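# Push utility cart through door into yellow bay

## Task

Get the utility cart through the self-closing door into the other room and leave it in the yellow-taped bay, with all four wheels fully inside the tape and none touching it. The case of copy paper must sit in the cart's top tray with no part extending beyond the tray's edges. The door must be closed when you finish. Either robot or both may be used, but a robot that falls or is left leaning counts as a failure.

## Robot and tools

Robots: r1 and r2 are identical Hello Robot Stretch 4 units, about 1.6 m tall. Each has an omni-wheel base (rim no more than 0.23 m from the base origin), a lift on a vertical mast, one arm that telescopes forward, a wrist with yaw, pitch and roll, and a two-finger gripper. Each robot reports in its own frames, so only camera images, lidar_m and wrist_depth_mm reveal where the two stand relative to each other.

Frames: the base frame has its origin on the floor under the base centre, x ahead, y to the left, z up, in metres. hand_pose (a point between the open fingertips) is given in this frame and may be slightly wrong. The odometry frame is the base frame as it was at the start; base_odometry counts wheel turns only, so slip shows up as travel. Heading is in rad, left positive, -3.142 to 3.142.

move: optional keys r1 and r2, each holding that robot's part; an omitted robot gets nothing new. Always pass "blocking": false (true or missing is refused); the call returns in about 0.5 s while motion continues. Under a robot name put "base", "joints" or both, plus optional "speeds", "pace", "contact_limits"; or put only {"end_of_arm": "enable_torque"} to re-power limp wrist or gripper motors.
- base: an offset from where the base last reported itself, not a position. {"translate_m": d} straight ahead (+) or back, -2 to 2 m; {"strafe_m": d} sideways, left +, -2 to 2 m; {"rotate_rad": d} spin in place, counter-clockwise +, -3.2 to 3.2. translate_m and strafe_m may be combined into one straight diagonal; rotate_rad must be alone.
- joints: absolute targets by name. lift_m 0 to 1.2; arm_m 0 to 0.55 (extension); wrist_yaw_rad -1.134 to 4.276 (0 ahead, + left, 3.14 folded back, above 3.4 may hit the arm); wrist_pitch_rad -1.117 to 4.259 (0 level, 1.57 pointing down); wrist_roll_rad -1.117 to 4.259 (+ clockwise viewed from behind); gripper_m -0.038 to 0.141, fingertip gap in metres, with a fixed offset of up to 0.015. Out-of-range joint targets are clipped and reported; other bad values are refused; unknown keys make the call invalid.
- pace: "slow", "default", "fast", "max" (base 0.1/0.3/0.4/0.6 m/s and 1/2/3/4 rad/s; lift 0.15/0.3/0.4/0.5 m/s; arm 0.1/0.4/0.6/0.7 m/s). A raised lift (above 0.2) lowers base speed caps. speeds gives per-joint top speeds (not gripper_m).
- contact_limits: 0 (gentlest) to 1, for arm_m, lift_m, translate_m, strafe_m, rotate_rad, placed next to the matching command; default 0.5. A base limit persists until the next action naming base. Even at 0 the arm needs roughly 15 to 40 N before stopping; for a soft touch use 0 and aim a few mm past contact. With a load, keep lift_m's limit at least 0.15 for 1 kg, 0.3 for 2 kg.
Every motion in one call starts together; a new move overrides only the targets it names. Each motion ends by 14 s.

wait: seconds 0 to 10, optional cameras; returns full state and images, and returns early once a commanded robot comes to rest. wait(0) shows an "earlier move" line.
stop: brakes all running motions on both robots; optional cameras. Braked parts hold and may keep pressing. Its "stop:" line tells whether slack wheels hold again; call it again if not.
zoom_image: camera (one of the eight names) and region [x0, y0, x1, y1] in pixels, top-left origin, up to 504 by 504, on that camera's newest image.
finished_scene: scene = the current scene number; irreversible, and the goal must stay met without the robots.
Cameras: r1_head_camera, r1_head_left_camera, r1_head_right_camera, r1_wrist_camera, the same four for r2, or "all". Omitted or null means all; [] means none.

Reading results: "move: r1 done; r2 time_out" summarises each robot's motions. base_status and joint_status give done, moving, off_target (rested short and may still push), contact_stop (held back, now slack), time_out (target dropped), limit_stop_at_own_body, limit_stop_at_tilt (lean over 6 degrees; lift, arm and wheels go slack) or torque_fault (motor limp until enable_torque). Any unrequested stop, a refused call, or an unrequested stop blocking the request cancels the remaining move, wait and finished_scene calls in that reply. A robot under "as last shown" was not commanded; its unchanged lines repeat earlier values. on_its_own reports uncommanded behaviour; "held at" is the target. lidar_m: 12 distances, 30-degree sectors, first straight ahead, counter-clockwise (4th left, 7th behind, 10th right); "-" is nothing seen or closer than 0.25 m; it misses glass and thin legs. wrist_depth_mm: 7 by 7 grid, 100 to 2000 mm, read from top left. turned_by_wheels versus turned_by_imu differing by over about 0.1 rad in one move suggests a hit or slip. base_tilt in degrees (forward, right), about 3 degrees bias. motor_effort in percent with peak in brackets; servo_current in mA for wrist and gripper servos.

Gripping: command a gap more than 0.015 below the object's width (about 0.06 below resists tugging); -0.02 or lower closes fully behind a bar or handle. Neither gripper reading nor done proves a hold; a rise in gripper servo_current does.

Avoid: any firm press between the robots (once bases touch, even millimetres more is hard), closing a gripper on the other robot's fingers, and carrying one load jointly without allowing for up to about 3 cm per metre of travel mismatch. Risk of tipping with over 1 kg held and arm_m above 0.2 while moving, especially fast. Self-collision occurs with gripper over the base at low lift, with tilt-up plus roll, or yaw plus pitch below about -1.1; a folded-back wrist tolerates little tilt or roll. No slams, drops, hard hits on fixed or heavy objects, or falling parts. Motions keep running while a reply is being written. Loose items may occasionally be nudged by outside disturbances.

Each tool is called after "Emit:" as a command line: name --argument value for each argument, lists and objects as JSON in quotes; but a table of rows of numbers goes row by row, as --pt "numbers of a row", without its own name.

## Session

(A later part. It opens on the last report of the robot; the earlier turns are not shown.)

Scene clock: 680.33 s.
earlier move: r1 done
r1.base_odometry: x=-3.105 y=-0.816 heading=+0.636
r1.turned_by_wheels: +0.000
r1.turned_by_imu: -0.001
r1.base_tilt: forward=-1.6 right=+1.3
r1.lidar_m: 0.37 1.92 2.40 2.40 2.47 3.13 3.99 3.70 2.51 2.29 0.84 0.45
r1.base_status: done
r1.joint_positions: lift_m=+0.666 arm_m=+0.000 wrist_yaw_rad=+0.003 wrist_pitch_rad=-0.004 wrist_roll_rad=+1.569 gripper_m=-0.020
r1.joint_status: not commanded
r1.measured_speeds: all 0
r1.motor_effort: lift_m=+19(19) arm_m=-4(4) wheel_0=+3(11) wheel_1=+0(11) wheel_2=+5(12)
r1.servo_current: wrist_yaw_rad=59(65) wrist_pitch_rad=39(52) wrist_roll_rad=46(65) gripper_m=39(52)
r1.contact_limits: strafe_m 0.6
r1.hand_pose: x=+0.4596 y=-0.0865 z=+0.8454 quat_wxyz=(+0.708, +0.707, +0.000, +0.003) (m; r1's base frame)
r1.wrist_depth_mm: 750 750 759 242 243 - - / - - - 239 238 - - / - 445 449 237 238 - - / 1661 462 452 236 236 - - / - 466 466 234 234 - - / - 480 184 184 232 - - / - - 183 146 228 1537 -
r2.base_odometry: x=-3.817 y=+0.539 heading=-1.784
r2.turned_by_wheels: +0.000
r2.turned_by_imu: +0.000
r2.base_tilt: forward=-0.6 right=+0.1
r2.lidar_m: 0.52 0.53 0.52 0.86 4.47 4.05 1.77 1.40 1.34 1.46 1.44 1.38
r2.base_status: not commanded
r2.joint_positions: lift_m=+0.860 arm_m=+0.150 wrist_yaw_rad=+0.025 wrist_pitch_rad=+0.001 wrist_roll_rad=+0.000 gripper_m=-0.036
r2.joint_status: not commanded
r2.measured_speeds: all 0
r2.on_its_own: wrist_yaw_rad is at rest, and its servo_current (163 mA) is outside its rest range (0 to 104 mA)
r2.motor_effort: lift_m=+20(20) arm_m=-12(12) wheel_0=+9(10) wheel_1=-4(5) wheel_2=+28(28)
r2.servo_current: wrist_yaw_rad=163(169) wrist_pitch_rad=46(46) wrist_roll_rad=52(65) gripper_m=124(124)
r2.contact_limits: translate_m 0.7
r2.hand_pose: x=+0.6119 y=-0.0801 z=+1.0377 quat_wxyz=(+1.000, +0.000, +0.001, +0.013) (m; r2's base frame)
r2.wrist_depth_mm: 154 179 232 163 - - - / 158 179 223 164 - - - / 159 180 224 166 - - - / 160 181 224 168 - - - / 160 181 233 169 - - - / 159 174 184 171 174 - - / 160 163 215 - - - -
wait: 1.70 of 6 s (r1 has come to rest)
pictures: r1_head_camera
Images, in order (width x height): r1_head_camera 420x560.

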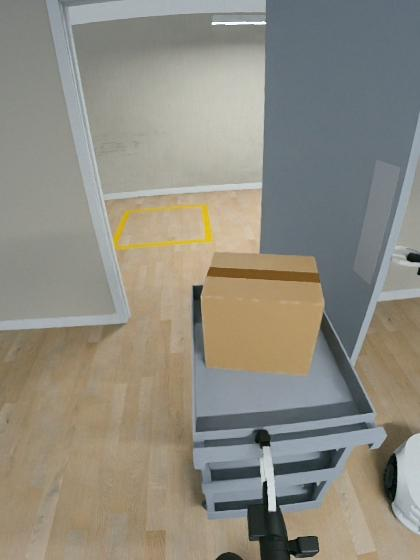

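Emit:
move --blocking false --r1 '{"base":{"translate_m":-0.15,"strafe_m":-0.14},"contact_limits":{"strafe_m":0.6}}' --cameras '[]'

Emit:
wait --seconds 6 --cameras '["r1_head_camera"]'

Scene clock: 689.10 s.
move: r1 moving
r1.base_odometry: x=-3.111 y=-0.848 heading=+0.637
r1.turned_by_wheels: +0.001
r1.turned_by_imu: +0.000
r1.base_tilt: forward=-1.5 right=+1.3
r1.lidar_m: 0.38 1.93 2.44 2.43 2.48 3.17 3.97 3.66 2.47 2.28 0.85 0.44
r1.base_status: translate_m moving; strafe_m moving
r1.joint_positions: lift_m=+0.666 arm_m=+0.000 wrist_yaw_rad=+0.004 wrist_pitch_rad=-0.004 wrist_roll_rad=+1.569 gripper_m=-0.020
r1.joint_status: not commanded
r1.measured_speeds: translate_m=-0.093 strafe_m=-0.088 rotate_rad=+0.003 lift_m=+0.000 arm_m=+0.000 wrist_yaw_rad=+0.000 wrist_pitch_rad=+0.000 wrist_roll_rad=+0.000
r1.motor_effort: lift_m=+19(19) arm_m=-4(4) wheel_0=+2(5) wheel_1=-8(11) wheel_2=+15(16)
r1.servo_current: wrist_yaw_rad=59(65) wrist_pitch_rad=52(52) wrist_roll_rad=46(59) gripper_m=46(52)
r1.contact_limits: strafe_m 0.6
r1.hand_pose: x=+0.4596 y=-0.0864 z=+0.8454 quat_wxyz=(+0.708, +0.707, +0.000, +0.003) (m; r1's base frame)
r1.wrist_depth_mm: 778 759 768 249 250 - - / - - - 247 247 - - / - 455 449 242 243 - - / 1708 462 459 239 239 - - / 1708 473 466 236 235 - - / 1661 480 184 184 233 - - / 1661 484 183 145 226 621 -
r2.base_odometry: x=-3.817 y=+0.539 heading=-1.784
r2.turned_by_wheels: +0.000
r2.turned_by_imu: +0.001
r2.base_tilt: forward=-0.5 right=+0.0
r2.lidar_m: 0.52 0.53 0.52 0.83 4.49 4.06 1.80 1.38 1.35 1.45 1.45 1.41
r2.base_status: not commanded
r2.joint_positions: lift_m=+0.860 arm_m=+0.150 wrist_yaw_rad=+0.025 wrist_pitch_rad=+0.001 wrist_roll_rad=+0.000 gripper_m=-0.036
r2.joint_status: not commanded
r2.measured_speeds: all 0
r2.motor_effort: lift_m=+20(20) arm_m=-12(12) wheel_0=+10(10) wheel_1=-4(5) wheel_2=+28(28)
r2.servo_current: wrist_yaw_rad=169(176) wrist_pitch_rad=39(46) wrist_roll_rad=39(59) gripper_m=124(130)
r2.contact_limits: translate_m 0.7
r2.hand_pose: x=+0.6119 y=-0.0801 z=+1.0377 quat_wxyz=(+1.000, +0.000, +0.001, +0.013) (m; r2's base frame)
r2.wrist_depth_mm: 154 178 232 163 - - - / 158 180 224 165 - - - / 158 180 224 166 - - - / 159 181 224 168 - - - / 160 181 233 169 - - - / 159 174 185 171 174 - - / 160 163 215 - - - -
pictures: none
No camera images: "cameras" was empty.

Scene clock: 690.67 s.
earlier move: r1 done
r1.base_odometry: x=-3.143 y=-1.017 heading=+0.636
r1.turned_by_wheels: +0.000
r1.turned_by_imu: -0.001
r1.base_tilt: forward=-1.6 right=+1.3
r1.lidar_m: 0.35 0.84 2.63 2.53 2.58 3.27 3.81 3.49 2.35 2.17 0.83 0.45
r1.base_status: done
r1.joint_positions: lift_m=+0.666 arm_m=+0.000 wrist_yaw_rad=+0.001 wrist_pitch_rad=-0.004 wrist_roll_rad=+1.569 gripper_m=-0.020
r1.joint_status: not commanded
r1.measured_speeds: all 0
r1.motor_effort: lift_m=+19(19) arm_m=-4(4) wheel_0=-1(5) wheel_1=+0(12) wheel_2=+3(16)
r1.servo_current: wrist_yaw_rad=33(72) wrist_pitch_rad=46(52) wrist_roll_rad=59(65) gripper_m=46(52)
r1.contact_limits: strafe_m 0.6
r1.hand_pose: x=+0.4594 y=-0.0871 z=+0.8454 quat_wxyz=(+0.708, +0.707, -0.001, +0.002) (m; r1's base frame)
r1.wrist_depth_mm: - - 809 - 343 1576 1308 / - - 917 - 291 1618 - / - 917 946 - 274 - - / - 477 473 257 257 - - / 1808 473 462 242 244 - - / 1756 455 185 183 231 - - / 1708 442 439 179 180 - -
r2.base_odometry: x=-3.817 y=+0.539 heading=-1.784
r2.turned_by_wheels: +0.000
r2.turned_by_imu: +0.000
r2.base_tilt: forward=-0.6 right=+0.0
r2.lidar_m: 0.54 0.46 0.41 0.76 4.46 4.04 1.77 1.36 1.34 1.46 1.44 1.40
r2.base_status: not commanded
r2.joint_positions: lift_m=+0.860 arm_m=+0.150 wrist_yaw_rad=+0.025 wrist_pitch_rad=+0.001 wrist_roll_rad=+0.000 gripper_m=-0.036
r2.joint_status: not commanded
r2.measured_speeds: all 0
r2.on_its_own: wrist_yaw_rad is at rest, and its servo_current (156 mA) is outside its rest range (0 to 104 mA)
r2.motor_effort: lift_m=+20(20) arm_m=-12(12) wheel_0=+9(10) wheel_1=-4(5) wheel_2=+28(28)
r2.servo_current: wrist_yaw_rad=156(176) wrist_pitch_rad=39(52) wrist_roll_rad=46(59) gripper_m=124(130)
r2.contact_limits: translate_m 0.7
r2.hand_pose: x=+0.6119 y=-0.0801 z=+1.0377 quat_wxyz=(+1.000, +0.000, +0.001, +0.013) (m; r2's base frame)
r2.wrist_depth_mm: 153 179 232 163 - - - / 158 180 224 164 - - - / 159 180 224 166 - - - / 159 180 224 168 - - - / 160 181 233 169 - - - / 160 175 184 170 174 - - / 165 163 215 - - - -
wait: 1.57 of 6 s (r1 has come to rest)
pictures: r1_head_camera
Images, in order (width x height): r1_head_camera 420x560.

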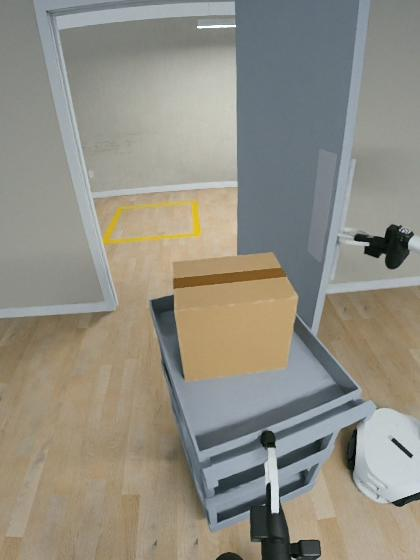

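Emit:
move --blocking false --r1 '{"base":{"translate_m":0.42,"strafe_m":0.15},"contact_limits":{"translate_m":0.5}}' --cameras '[]'

Emit:
wait --seconds 6 --cameras '["r1_head_camera"]'

Scene clock: 700.70 s.
move: r1 moving
r1.base_odometry: x=-3.124 y=-0.990 heading=+0.636
r1.turned_by_wheels: +0.000
r1.turned_by_imu: -0.001
r1.base_tilt: forward=-1.6 right=+1.2
r1.lidar_m: 0.34 0.84 2.61 2.50 2.56 3.25 3.85 3.49 2.38 2.19 0.81 0.45
r1.base_status: translate_m moving; strafe_m moving
r1.joint_positions: lift_m=+0.666 arm_m=+0.000 wrist_yaw_rad=-0.003 wrist_pitch_rad=-0.004 wrist_roll_rad=+1.569 gripper_m=-0.020
r1.joint_status: not commanded
r1.measured_speeds: translate_m=+0.123 strafe_m=+0.042 rotate_rad=+0.005 lift_m=+0.000 arm_m=+0.000 wrist_yaw_rad=+0.000 wrist_pitch_rad=+0.000 wrist_roll_rad=+0.000
r1.motor_effort: lift_m=+19(19) arm_m=+4(4) wheel_0=+5(7) wheel_1=+9(10) wheel_2=-16(17)
r1.servo_current: wrist_yaw_rad=65(65) wrist_pitch_rad=46(52) wrist_roll_rad=52(59) gripper_m=39(52)
r1.contact_limits: translate_m 0.5
r1.hand_pose: x=+0.4589 y=-0.0884 z=+0.8454 quat_wxyz=(+0.708, +0.707, -0.003, +0.000) (m; r1's base frame)
r1.wrist_depth_mm: - - 809 - 320 1576 1229 / - - - - 287 1618 - / - 878 904 - 268 - - / - 473 469 253 256 - - / 1756 462 462 236 240 - - / 1708 455 187 186 224 - - / 1756 436 433 180 177 - -
r2.base_odometry: x=-3.817 y=+0.539 heading=-1.784
r2.turned_by_wheels: +0.000
r2.turned_by_imu: +0.001
r2.base_tilt: forward=-0.6 right=+0.1
r2.lidar_m: 0.53 0.48 0.42 0.76 4.44 4.07 1.77 1.37 1.34 1.44 1.45 1.41
r2.base_status: not commanded
r2.joint_positions: lift_m=+0.860 arm_m=+0.150 wrist_yaw_rad=+0.025 wrist_pitch_rad=+0.001 wrist_roll_rad=+0.000 gripper_m=-0.036
r2.joint_status: not commanded
r2.measured_speeds: all 0
r2.motor_effort: lift_m=+20(20) arm_m=-12(12) wheel_0=+9(10) wheel_1=-4(5) wheel_2=+28(28)
r2.servo_current: wrist_yaw_rad=150(163) wrist_pitch_rad=39(39) wrist_roll_rad=52(65) gripper_m=124(124)
r2.contact_limits: translate_m 0.7
r2.hand_pose: x=+0.6119 y=-0.0801 z=+1.0377 quat_wxyz=(+1.000, +0.000, +0.001, +0.013) (m; r2's base frame)
r2.wrist_depth_mm: 154 179 231 163 - - - / 158 180 224 165 - - - / 159 180 224 166 - - - / 159 180 224 168 - - - / 160 180 234 169 - - - / 159 175 185 170 174 - - / 160 163 215 - - - -
pictures: none
No camera images: "cameras" was empty.

Scene clock: 703.10 s.
earlier move: r1 done
r1.base_odometry: x=-2.894 y=-0.647 heading=+0.637
r1.turned_by_wheels: +0.000
r1.turned_by_imu: -0.002
r1.base_tilt: forward=-1.6 right=+1.3
r1.lidar_m: 0.32 0.64 2.07 2.43 2.45 3.19 - 3.67 2.46 0.74 0.75 0.45
r1.base_status: done
r1.joint_positions: lift_m=+0.666 arm_m=+0.000 wrist_yaw_rad=-0.003 wrist_pitch_rad=-0.004 wrist_roll_rad=+1.569 gripper_m=-0.020
r1.joint_status: not commanded
r1.measured_speeds: all 0
r1.motor_effort: lift_m=+19(19) arm_m=+4(4) wheel_0=+2(7) wheel_1=+2(10) wheel_2=+1(21)
r1.servo_current: wrist_yaw_rad=52(91) wrist_pitch_rad=39(52) wrist_roll_rad=46(65) gripper_m=46(52)
r1.contact_limits: translate_m 0.5
r1.hand_pose: x=+0.4590 y=-0.0882 z=+0.8454 quat_wxyz=(+0.708, +0.707, -0.002, +0.001) (m; r1's base frame)
r1.wrist_depth_mm: - - - - 351 349 364 / - - - - 303 - - / - - - - 281 - - / - - 480 257 260 - - / - 473 462 244 243 - - / - 455 187 185 228 - - / - 439 430 180 179 - -
r2.base_odometry: x=-3.817 y=+0.539 heading=-1.784
r2.turned_by_wheels: +0.000
r2.turned_by_imu: +0.000
r2.base_tilt: forward=-0.6 right=+0.0
r2.lidar_m: 0.52 0.59 0.75 0.84 4.47 4.07 1.80 1.37 1.34 1.45 1.41 1.40
r2.base_status: not commanded
r2.joint_positions: lift_m=+0.860 arm_m=+0.150 wrist_yaw_rad=+0.025 wrist_pitch_rad=+0.001 wrist_roll_rad=+0.000 gripper_m=-0.036
r2.joint_status: not commanded
r2.measured_speeds: all 0
r2.on_its_own: wrist_yaw_rad is at rest, and its servo_current (150 mA) is outside its rest range (0 to 104 mA)
r2.motor_effort: lift_m=+20(20) arm_m=-12(12) wheel_0=+9(10) wheel_1=-4(5) wheel_2=+28(29)
r2.servo_current: wrist_yaw_rad=150(163) wrist_pitch_rad=39(46) wrist_roll_rad=52(65) gripper_m=117(124)
r2.contact_limits: translate_m 0.7
r2.hand_pose: x=+0.6119 y=-0.0801 z=+1.0377 quat_wxyz=(+1.000, +0.000, +0.001, +0.013) (m; r2's base frame)
r2.wrist_depth_mm: 153 179 232 163 - - - / 158 179 224 164 - - - / 159 180 224 166 - - - / 159 181 224 168 - - - / 160 180 233 169 - - - / 159 174 185 170 174 - - / 165 163 215 - - - -
wait: 2.40 of 6 s (r1 has come to rest)
pictures: r1_head_camera
Images, in order (width x height): r1_head_camera 420x560.

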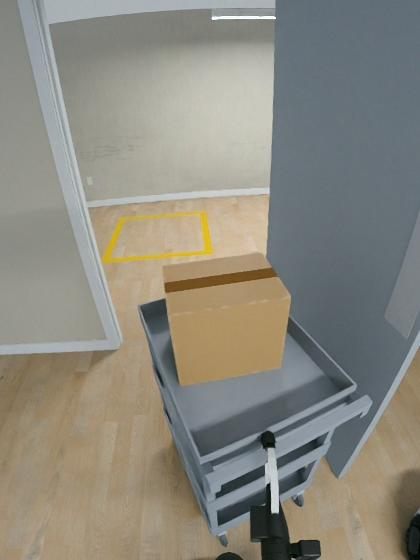

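Emit:
move --blocking false --r1 '{"base":{"translate_m":0.5,"strafe_m":0.13},"contact_limits":{"translate_m":0.5}}' --cameras '[]'

Emit:
wait --seconds 6 --cameras '["r1_head_camera"]'

Scene clock: 710.43 s.
move: r1 moving
r1.base_odometry: x=-2.874 y=-0.622 heading=+0.637
r1.turned_by_wheels: +0.000
r1.turned_by_imu: -0.001
r1.base_tilt: forward=-1.6 right=+1.3
r1.lidar_m: 0.33 0.60 2.02 2.41 2.46 3.12 - 3.69 2.47 0.74 0.76 0.45
r1.base_status: translate_m moving; strafe_m moving
r1.joint_positions: lift_m=+0.666 arm_m=+0.000 wrist_yaw_rad=-0.004 wrist_pitch_rad=-0.004 wrist_roll_rad=+1.569 gripper_m=-0.020
r1.joint_status: not commanded
r1.measured_speeds: translate_m=+0.123 strafe_m=+0.032 rotate_rad=+0.000 lift_m=+0.000 arm_m=+0.000 wrist_yaw_rad=+0.000 wrist_pitch_rad=+0.000 wrist_roll_rad=+0.000
r1.motor_effort: lift_m=+19(19) arm_m=+4(4) wheel_0=+7(7) wheel_1=+9(11) wheel_2=-14(15)
r1.servo_current: wrist_yaw_rad=46(59) wrist_pitch_rad=39(52) wrist_roll_rad=46(52) gripper_m=52(52)
r1.contact_limits: translate_m 0.5
r1.hand_pose: x=+0.4590 y=-0.0884 z=+0.8454 quat_wxyz=(+0.708, +0.707, -0.003, +0.000) (m; r1's base frame)
r1.wrist_depth_mm: - - - - 359 359 364 / - - - - 306 - - / - - - - 283 - - / - - 484 257 262 - - / - 473 466 244 243 - - / - 455 186 184 227 - - / - 433 427 180 178 - -
r2.base_odometry: x=-3.817 y=+0.539 heading=-1.784
r2.turned_by_wheels: +0.000
r2.turned_by_imu: +0.001
r2.base_tilt: forward=-0.6 right=+0.1
r2.lidar_m: 0.52 0.63 0.74 0.85 4.47 4.09 1.76 1.37 1.34 1.46 1.44 1.39
r2.base_status: not commanded
r2.joint_positions: lift_m=+0.860 arm_m=+0.150 wrist_yaw_rad=+0.025 wrist_pitch_rad=+0.001 wrist_roll_rad=+0.000 gripper_m=-0.036
r2.joint_status: not commanded
r2.measured_speeds: all 0
r2.motor_effort: lift_m=+20(20) arm_m=-12(12) wheel_0=+9(10) wheel_1=-4(4) wheel_2=+28(28)
r2.servo_current: wrist_yaw_rad=143(169) wrist_pitch_rad=39(46) wrist_roll_rad=52(52) gripper_m=117(124)
r2.contact_limits: translate_m 0.7
r2.hand_pose: x=+0.6119 y=-0.0801 z=+1.0377 quat_wxyz=(+1.000, +0.000, +0.001, +0.013) (m; r2's base frame)
r2.wrist_depth_mm: 153 179 232 164 - - - / 158 180 223 164 - - - / 159 180 224 166 - - - / 160 181 224 168 - - - / 160 181 233 169 - - - / 159 174 184 170 173 - - / 165 163 215 - - - -
pictures: none
No camera images: "cameras" was empty.

Scene clock: 713.10 s.
earlier move: r1 done
r1.base_odometry: x=-2.569 y=-0.245 heading=+0.638
r1.turned_by_wheels: +0.001
r1.turned_by_imu: +0.002
r1.base_tilt: forward=-1.6 right=+1.3
r1.lidar_m: 0.29 0.45 1.44 2.35 2.40 3.05 - 3.78 0.88 0.64 0.64 0.49
r1.base_status: done
r1.joint_positions: lift_m=+0.666 arm_m=+0.000 wrist_yaw_rad=+0.001 wrist_pitch_rad=-0.004 wrist_roll_rad=+1.569 gripper_m=-0.020
r1.joint_status: not commanded
r1.measured_speeds: all 0
r1.motor_effort: lift_m=+19(19) arm_m=-3(4) wheel_0=+5(8) wheel_1=+1(11) wheel_2=+1(15)
r1.servo_current: wrist_yaw_rad=39(72) wrist_pitch_rad=39(52) wrist_roll_rad=59(72) gripper_m=46(52)
r1.contact_limits: translate_m 0.5
r1.hand_pose: x=+0.4593 y=-0.0873 z=+0.8454 quat_wxyz=(+0.708, +0.707, -0.001, +0.002) (m; r1's base frame)
r1.wrist_depth_mm: - - - - 382 384 - / - - - - 389 1618 442 / - - - - - 1808 - / - - - - 279 - - / - - 477 251 249 - - / - 459 187 183 229 - - / - 430 418 180 162 - -
r2.base_odometry: x=-3.817 y=+0.539 heading=-1.784
r2.turned_by_wheels: +0.000
r2.turned_by_imu: +0.000
r2.base_tilt: forward=-0.6 right=+0.0
r2.lidar_m: 0.53 0.86 0.92 3.64 4.50 4.06 1.79 1.38 1.35 1.45 1.45 1.42
r2.base_status: not commanded
r2.joint_positions: lift_m=+0.860 arm_m=+0.150 wrist_yaw_rad=+0.025 wrist_pitch_rad=+0.001 wrist_roll_rad=+0.000 gripper_m=-0.036
r2.joint_status: not commanded
r2.measured_speeds: all 0
r2.on_its_own: wrist_yaw_rad is at rest, and its servo_current (163 mA) is outside its rest range (0 to 104 mA)
r2.motor_effort: lift_m=+20(20) arm_m=-12(12) wheel_0=+10(10) wheel_1=-4(5) wheel_2=+28(29)
r2.servo_current: wrist_yaw_rad=163(169) wrist_pitch_rad=39(52) wrist_roll_rad=52(59) gripper_m=117(130)
r2.contact_limits: translate_m 0.7
r2.hand_pose: x=+0.6119 y=-0.0801 z=+1.0377 quat_wxyz=(+1.000, +0.000, +0.001, +0.013) (m; r2's base frame)
r2.wrist_depth_mm: 153 179 232 164 - - - / 158 179 223 165 - - - / 159 180 224 166 - - - / 159 181 224 168 - - - / 159 180 233 169 - - - / 159 175 185 170 174 - - / 166 164 216 - - - -
wait: 2.67 of 6 s (r1 has come to rest)
pictures: r1_head_camera
Images, in order (width x height): r1_head_camera 420x560.

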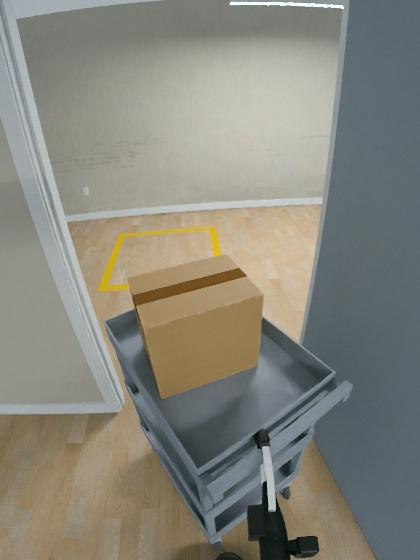

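Emit:
move --blocking false --r1 '{"base":{"translate_m":-0.12,"strafe_m":0.22},"contact_limits":{"strafe_m":0.5}}' --cameras '[]'

Emit:
wait --seconds 6 --cameras '["r1_head_camera"]'

Scene clock: 718.67 s.
move: r1 moving
r1.base_odometry: x=-2.598 y=-0.232 heading=+0.638
r1.turned_by_wheels: +0.000
r1.turned_by_imu: +0.000
r1.base_tilt: forward=-1.6 right=+1.3
r1.lidar_m: 0.33 0.52 1.43 2.32 2.35 3.03 - 3.83 0.92 0.70 0.66 0.47
r1.base_status: translate_m moving; strafe_m moving
r1.joint_positions: lift_m=+0.666 arm_m=+0.000 wrist_yaw_rad=+0.001 wrist_pitch_rad=-0.004 wrist_roll_rad=+1.569 gripper_m=-0.020
r1.joint_status: not commanded
r1.measured_speeds: translate_m=-0.059 strafe_m=+0.107 rotate_rad=+0.008 lift_m=+0.000 arm_m=+0.000 wrist_yaw_rad=+0.000 wrist_pitch_rad=+0.000 wrist_roll_rad=+0.000
r1.motor_effort: lift_m=+19(19) arm_m=-4(4) wheel_0=-14(14) wheel_1=+4(8) wheel_2=+6(8)
r1.servo_current: wrist_yaw_rad=52(65) wrist_pitch_rad=46(46) wrist_roll_rad=33(65) gripper_m=46(52)
r1.contact_limits: strafe_m 0.5
r1.hand_pose: x=+0.4593 y=-0.0873 z=+0.8454 quat_wxyz=(+0.708, +0.707, -0.001, +0.002) (m; r1's base frame)
r1.wrist_depth_mm: - - - - 379 387 - / - - - - 392 1708 449 / - - - - - 1808 - / - - - - 279 - - / - 488 480 251 249 - - / - 459 185 184 229 - - / - 430 418 179 161 - -
r2.base_odometry: x=-3.817 y=+0.539 heading=-1.784
r2.turned_by_wheels: +0.000
r2.turned_by_imu: +0.001
r2.base_tilt: forward=-0.6 right=+0.1
r2.lidar_m: 0.53 0.89 0.93 3.66 4.49 4.05 1.78 1.34 1.35 1.47 1.45 1.40
r2.base_status: not commanded
r2.joint_positions: lift_m=+0.860 arm_m=+0.150 wrist_yaw_rad=+0.025 wrist_pitch_rad=+0.001 wrist_roll_rad=+0.000 gripper_m=-0.036
r2.joint_status: not commanded
r2.measured_speeds: all 0
r2.motor_effort: lift_m=+20(20) arm_m=-12(12) wheel_0=+10(10) wheel_1=-4(5) wheel_2=+28(28)
r2.servo_current: wrist_yaw_rad=150(176) wrist_pitch_rad=39(46) wrist_roll_rad=52(59) gripper_m=117(130)
r2.contact_limits: translate_m 0.7
r2.hand_pose: x=+0.6119 y=-0.0801 z=+1.0377 quat_wxyz=(+1.000, +0.000, +0.001, +0.013) (m; r2's base frame)
r2.wrist_depth_mm: 153 179 231 163 - - - / 158 180 224 164 - - - / 159 180 224 166 - - - / 159 181 224 168 - - - / 160 180 233 169 - - - / 159 174 185 170 174 - - / 166 164 215 - - - -
pictures: none
No camera images: "cameras" was empty.

Scene clock: 720.47 s.
earlier move: r1 done
r1.base_odometry: x=-2.797 y=-0.140 heading=+0.638
r1.turned_by_wheels: +0.000
r1.turned_by_imu: +0.001
r1.base_tilt: forward=-1.6 right=+1.3
r1.lidar_m: 0.37 1.20 1.52 2.10 2.14 2.78 - 4.15 2.79 1.03 0.90 0.46
r1.base_status: done
r1.joint_positions: lift_m=+0.666 arm_m=+0.000 wrist_yaw_rad=+0.004 wrist_pitch_rad=-0.004 wrist_roll_rad=+1.569 gripper_m=-0.020
r1.joint_status: not commanded
r1.measured_speeds: all 0
r1.motor_effort: lift_m=+19(19) arm_m=-4(4) wheel_0=+0(18) wheel_1=+0(8) wheel_2=+5(9)
r1.servo_current: wrist_yaw_rad=59(65) wrist_pitch_rad=46(52) wrist_roll_rad=52(65) gripper_m=52(52)
r1.contact_limits: strafe_m 0.5
r1.hand_pose: x=+0.4596 y=-0.0862 z=+0.8454 quat_wxyz=(+0.708, +0.707, +0.000, +0.003) (m; r1's base frame)
r1.wrist_depth_mm: - - - - 268 1808 - / - - - 258 262 1983 - / - - 462 250 251 - - / - 462 459 244 245 - - / - 462 462 236 237 - - / - 466 187 183 230 - - / - 466 183 148 170 - -
r2.base_odometry: x=-3.817 y=+0.539 heading=-1.784
r2.turned_by_wheels: +0.000
r2.turned_by_imu: +0.000
r2.base_tilt: forward=-0.6 right=+0.0
r2.lidar_m: 0.51 1.07 1.10 3.65 4.49 4.05 1.80 1.36 1.33 1.44 1.42 1.41
r2.base_status: not commanded
r2.joint_positions: lift_m=+0.860 arm_m=+0.150 wrist_yaw_rad=+0.025 wrist_pitch_rad=+0.001 wrist_roll_rad=+0.000 gripper_m=-0.036
r2.joint_status: not commanded
r2.measured_speeds: all 0
r2.on_its_own: wrist_yaw_rad is at rest, and its servo_current (156 mA) is outside its rest range (0 to 104 mA)
r2.motor_effort: lift_m=+20(20) arm_m=-12(12) wheel_0=+10(10) wheel_1=-4(5) wheel_2=+28(29)
r2.servo_current: wrist_yaw_rad=156(176) wrist_pitch_rad=39(46) wrist_roll_rad=46(59) gripper_m=124(130)
r2.contact_limits: translate_m 0.7
r2.hand_pose: x=+0.6119 y=-0.0801 z=+1.0377 quat_wxyz=(+1.000, +0.000, +0.001, +0.013) (m; r2's base frame)
r2.wrist_depth_mm: 154 179 232 163 - - - / 158 180 224 165 - - - / 159 180 224 166 - - - / 159 180 224 168 - - - / 160 180 234 169 - - - / 159 174 184 170 174 - - / 166 163 215 - - - -
wait: 1.80 of 6 s (r1 has come to rest)
pictures: r1_head_camera
Images, in order (width x height): r1_head_camera 420x560.

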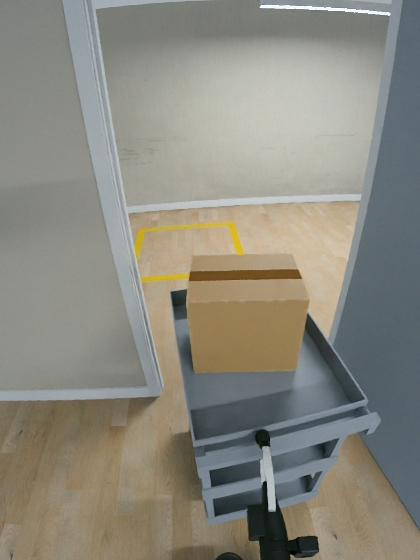

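Emit:
move --blocking false --r1 '{"base":{"translate_m":0.4,"strafe_m":-0.04},"contact_limits":{"translate_m":0.4}}' --cameras '[]'

Emit:
wait --seconds 6 --cameras '["r1_head_camera"]'

Scene clock: 727.63 s.
move: r1 moving
r1.base_odometry: x=-2.770 y=-0.124 heading=+0.637
r1.turned_by_wheels: -0.001
r1.turned_by_imu: -0.001
r1.base_tilt: forward=-1.6 right=+1.3
r1.lidar_m: 0.33 1.18 1.50 2.13 2.18 2.76 - 4.14 2.83 1.02 0.87 0.45
r1.base_status: translate_m moving; strafe_m moving
r1.joint_positions: lift_m=+0.666 arm_m=+0.000 wrist_yaw_rad=-0.006 wrist_pitch_rad=-0.004 wrist_roll_rad=+1.569 gripper_m=-0.020
r1.joint_status: not commanded
r1.measured_speeds: translate_m=+0.121 strafe_m=-0.014 rotate_rad=-0.008 lift_m=+0.000 arm_m=+0.000 wrist_yaw_rad=-0.058 wrist_pitch_rad=+0.000 wrist_roll_rad=+0.000
r1.motor_effort: lift_m=+19(19) arm_m=+4(4) wheel_0=+9(12) wheel_1=+6(9) wheel_2=-16(16)
r1.servo_current: wrist_yaw_rad=65(85) wrist_pitch_rad=39(46) wrist_roll_rad=52(59) gripper_m=39(52)
r1.contact_limits: translate_m 0.4
r1.hand_pose: x=+0.4587 y=-0.0891 z=+0.8454 quat_wxyz=(+0.708, +0.706, -0.004, -0.001) (m; r1's base frame)
r1.wrist_depth_mm: - - - - 287 - - / - - - - 278 1756 - / - - - 258 262 - - / - 466 466 245 248 - - / - 459 462 236 238 - - / - 459 185 186 225 - - / - 445 445 165 213 - -
r2.base_odometry: x=-3.817 y=+0.539 heading=-1.784
r2.turned_by_wheels: +0.000
r2.turned_by_imu: +0.001
r2.base_tilt: forward=-0.5 right=+0.0
r2.lidar_m: 0.53 1.08 1.07 3.65 4.46 4.03 1.78 1.34 1.35 1.43 1.44 1.41
r2.base_status: not commanded
r2.joint_positions: lift_m=+0.860 arm_m=+0.150 wrist_yaw_rad=+0.025 wrist_pitch_rad=+0.001 wrist_roll_rad=+0.000 gripper_m=-0.036
r2.joint_status: not commanded
r2.measured_speeds: all 0
r2.motor_effort: lift_m=+20(20) arm_m=-12(12) wheel_0=+9(10) wheel_1=-4(5) wheel_2=+28(28)
r2.servo_current: wrist_yaw_rad=156(169) wrist_pitch_rad=39(39) wrist_roll_rad=39(59) gripper_m=124(124)
r2.contact_limits: translate_m 0.7
r2.hand_pose: x=+0.6119 y=-0.0801 z=+1.0377 quat_wxyz=(+1.000, +0.000, +0.001, +0.013) (m; r2's base frame)
r2.wrist_depth_mm: 153 179 232 164 - - - / 158 179 224 164 - - - / 159 180 223 166 - - - / 159 181 224 168 - - - / 160 181 234 169 - - - / 159 175 184 170 174 - - / 166 163 215 - - - -
pictures: none
No camera images: "cameras" was empty.

Scene clock: 729.97 s.
earlier move: r1 done
r1.base_odometry: x=-2.452 y=+0.067 heading=+0.639
r1.turned_by_wheels: +0.002
r1.turned_by_imu: +0.003
r1.base_tilt: forward=-1.6 right=+1.3
r1.lidar_m: 0.32 0.42 1.03 2.17 2.23 2.85 - 4.01 1.04 0.74 0.74 0.48
r1.base_status: done
r1.joint_positions: lift_m=+0.666 arm_m=+0.000 wrist_yaw_rad=+0.004 wrist_pitch_rad=-0.004 wrist_roll_rad=+1.569 gripper_m=-0.020
r1.joint_status: not commanded
r1.measured_speeds: all 0
r1.motor_effort: lift_m=+19(19) arm_m=+4(4) wheel_0=+7(13) wheel_1=+2(9) wheel_2=+3(23)
r1.servo_current: wrist_yaw_rad=46(85) wrist_pitch_rad=46(52) wrist_roll_rad=39(72) gripper_m=46(52)
r1.contact_limits: translate_m 0.4
r1.hand_pose: x=+0.4596 y=-0.0862 z=+0.8454 quat_wxyz=(+0.708, +0.707, +0.000, +0.003) (m; r1's base frame)
r1.wrist_depth_mm: - - - - - 1537 1138 / - - - - 384 1708 1255 / - - - - - 1808 - / - - - - 281 - - / - - 477 252 250 - - / - 459 187 185 229 - - / - 433 180 147 178 - -
r2.base_odometry: x=-3.817 y=+0.539 heading=-1.784
r2.turned_by_wheels: +0.000
r2.turned_by_imu: +0.000
r2.base_tilt: forward=-0.6 right=+0.0
r2.lidar_m: 0.52 1.12 3.40 3.66 4.48 4.06 1.77 1.37 1.34 1.44 1.45 1.40
r2.base_status: not commanded
r2.joint_positions: lift_m=+0.860 arm_m=+0.150 wrist_yaw_rad=+0.025 wrist_pitch_rad=+0.001 wrist_roll_rad=+0.000 gripper_m=-0.036
r2.joint_status: not commanded
r2.measured_speeds: all 0
r2.on_its_own: wrist_yaw_rad is at rest, and its servo_current (163 mA) is outside its rest range (0 to 104 mA)
r2.motor_effort: lift_m=+20(20) arm_m=-12(12) wheel_0=+10(10) wheel_1=-4(5) wheel_2=+28(29)
r2.servo_current: wrist_yaw_rad=163(176) wrist_pitch_rad=33(52) wrist_roll_rad=46(65) gripper_m=117(124)
r2.contact_limits: translate_m 0.7
r2.hand_pose: x=+0.6119 y=-0.0801 z=+1.0377 quat_wxyz=(+1.000, +0.000, +0.001, +0.013) (m; r2's base frame)
r2.wrist_depth_mm: 154 179 232 164 - - - / 154 180 224 164 - - - / 159 180 225 166 - - - / 159 181 224 169 - - - / 159 181 234 169 - - - / 159 174 185 171 174 - - / 166 163 216 - - - -
wait: 2.33 of 6 s (r1 has come to rest)
pictures: r1_head_camera
Images, in order (width x height): r1_head_camera 420x560.

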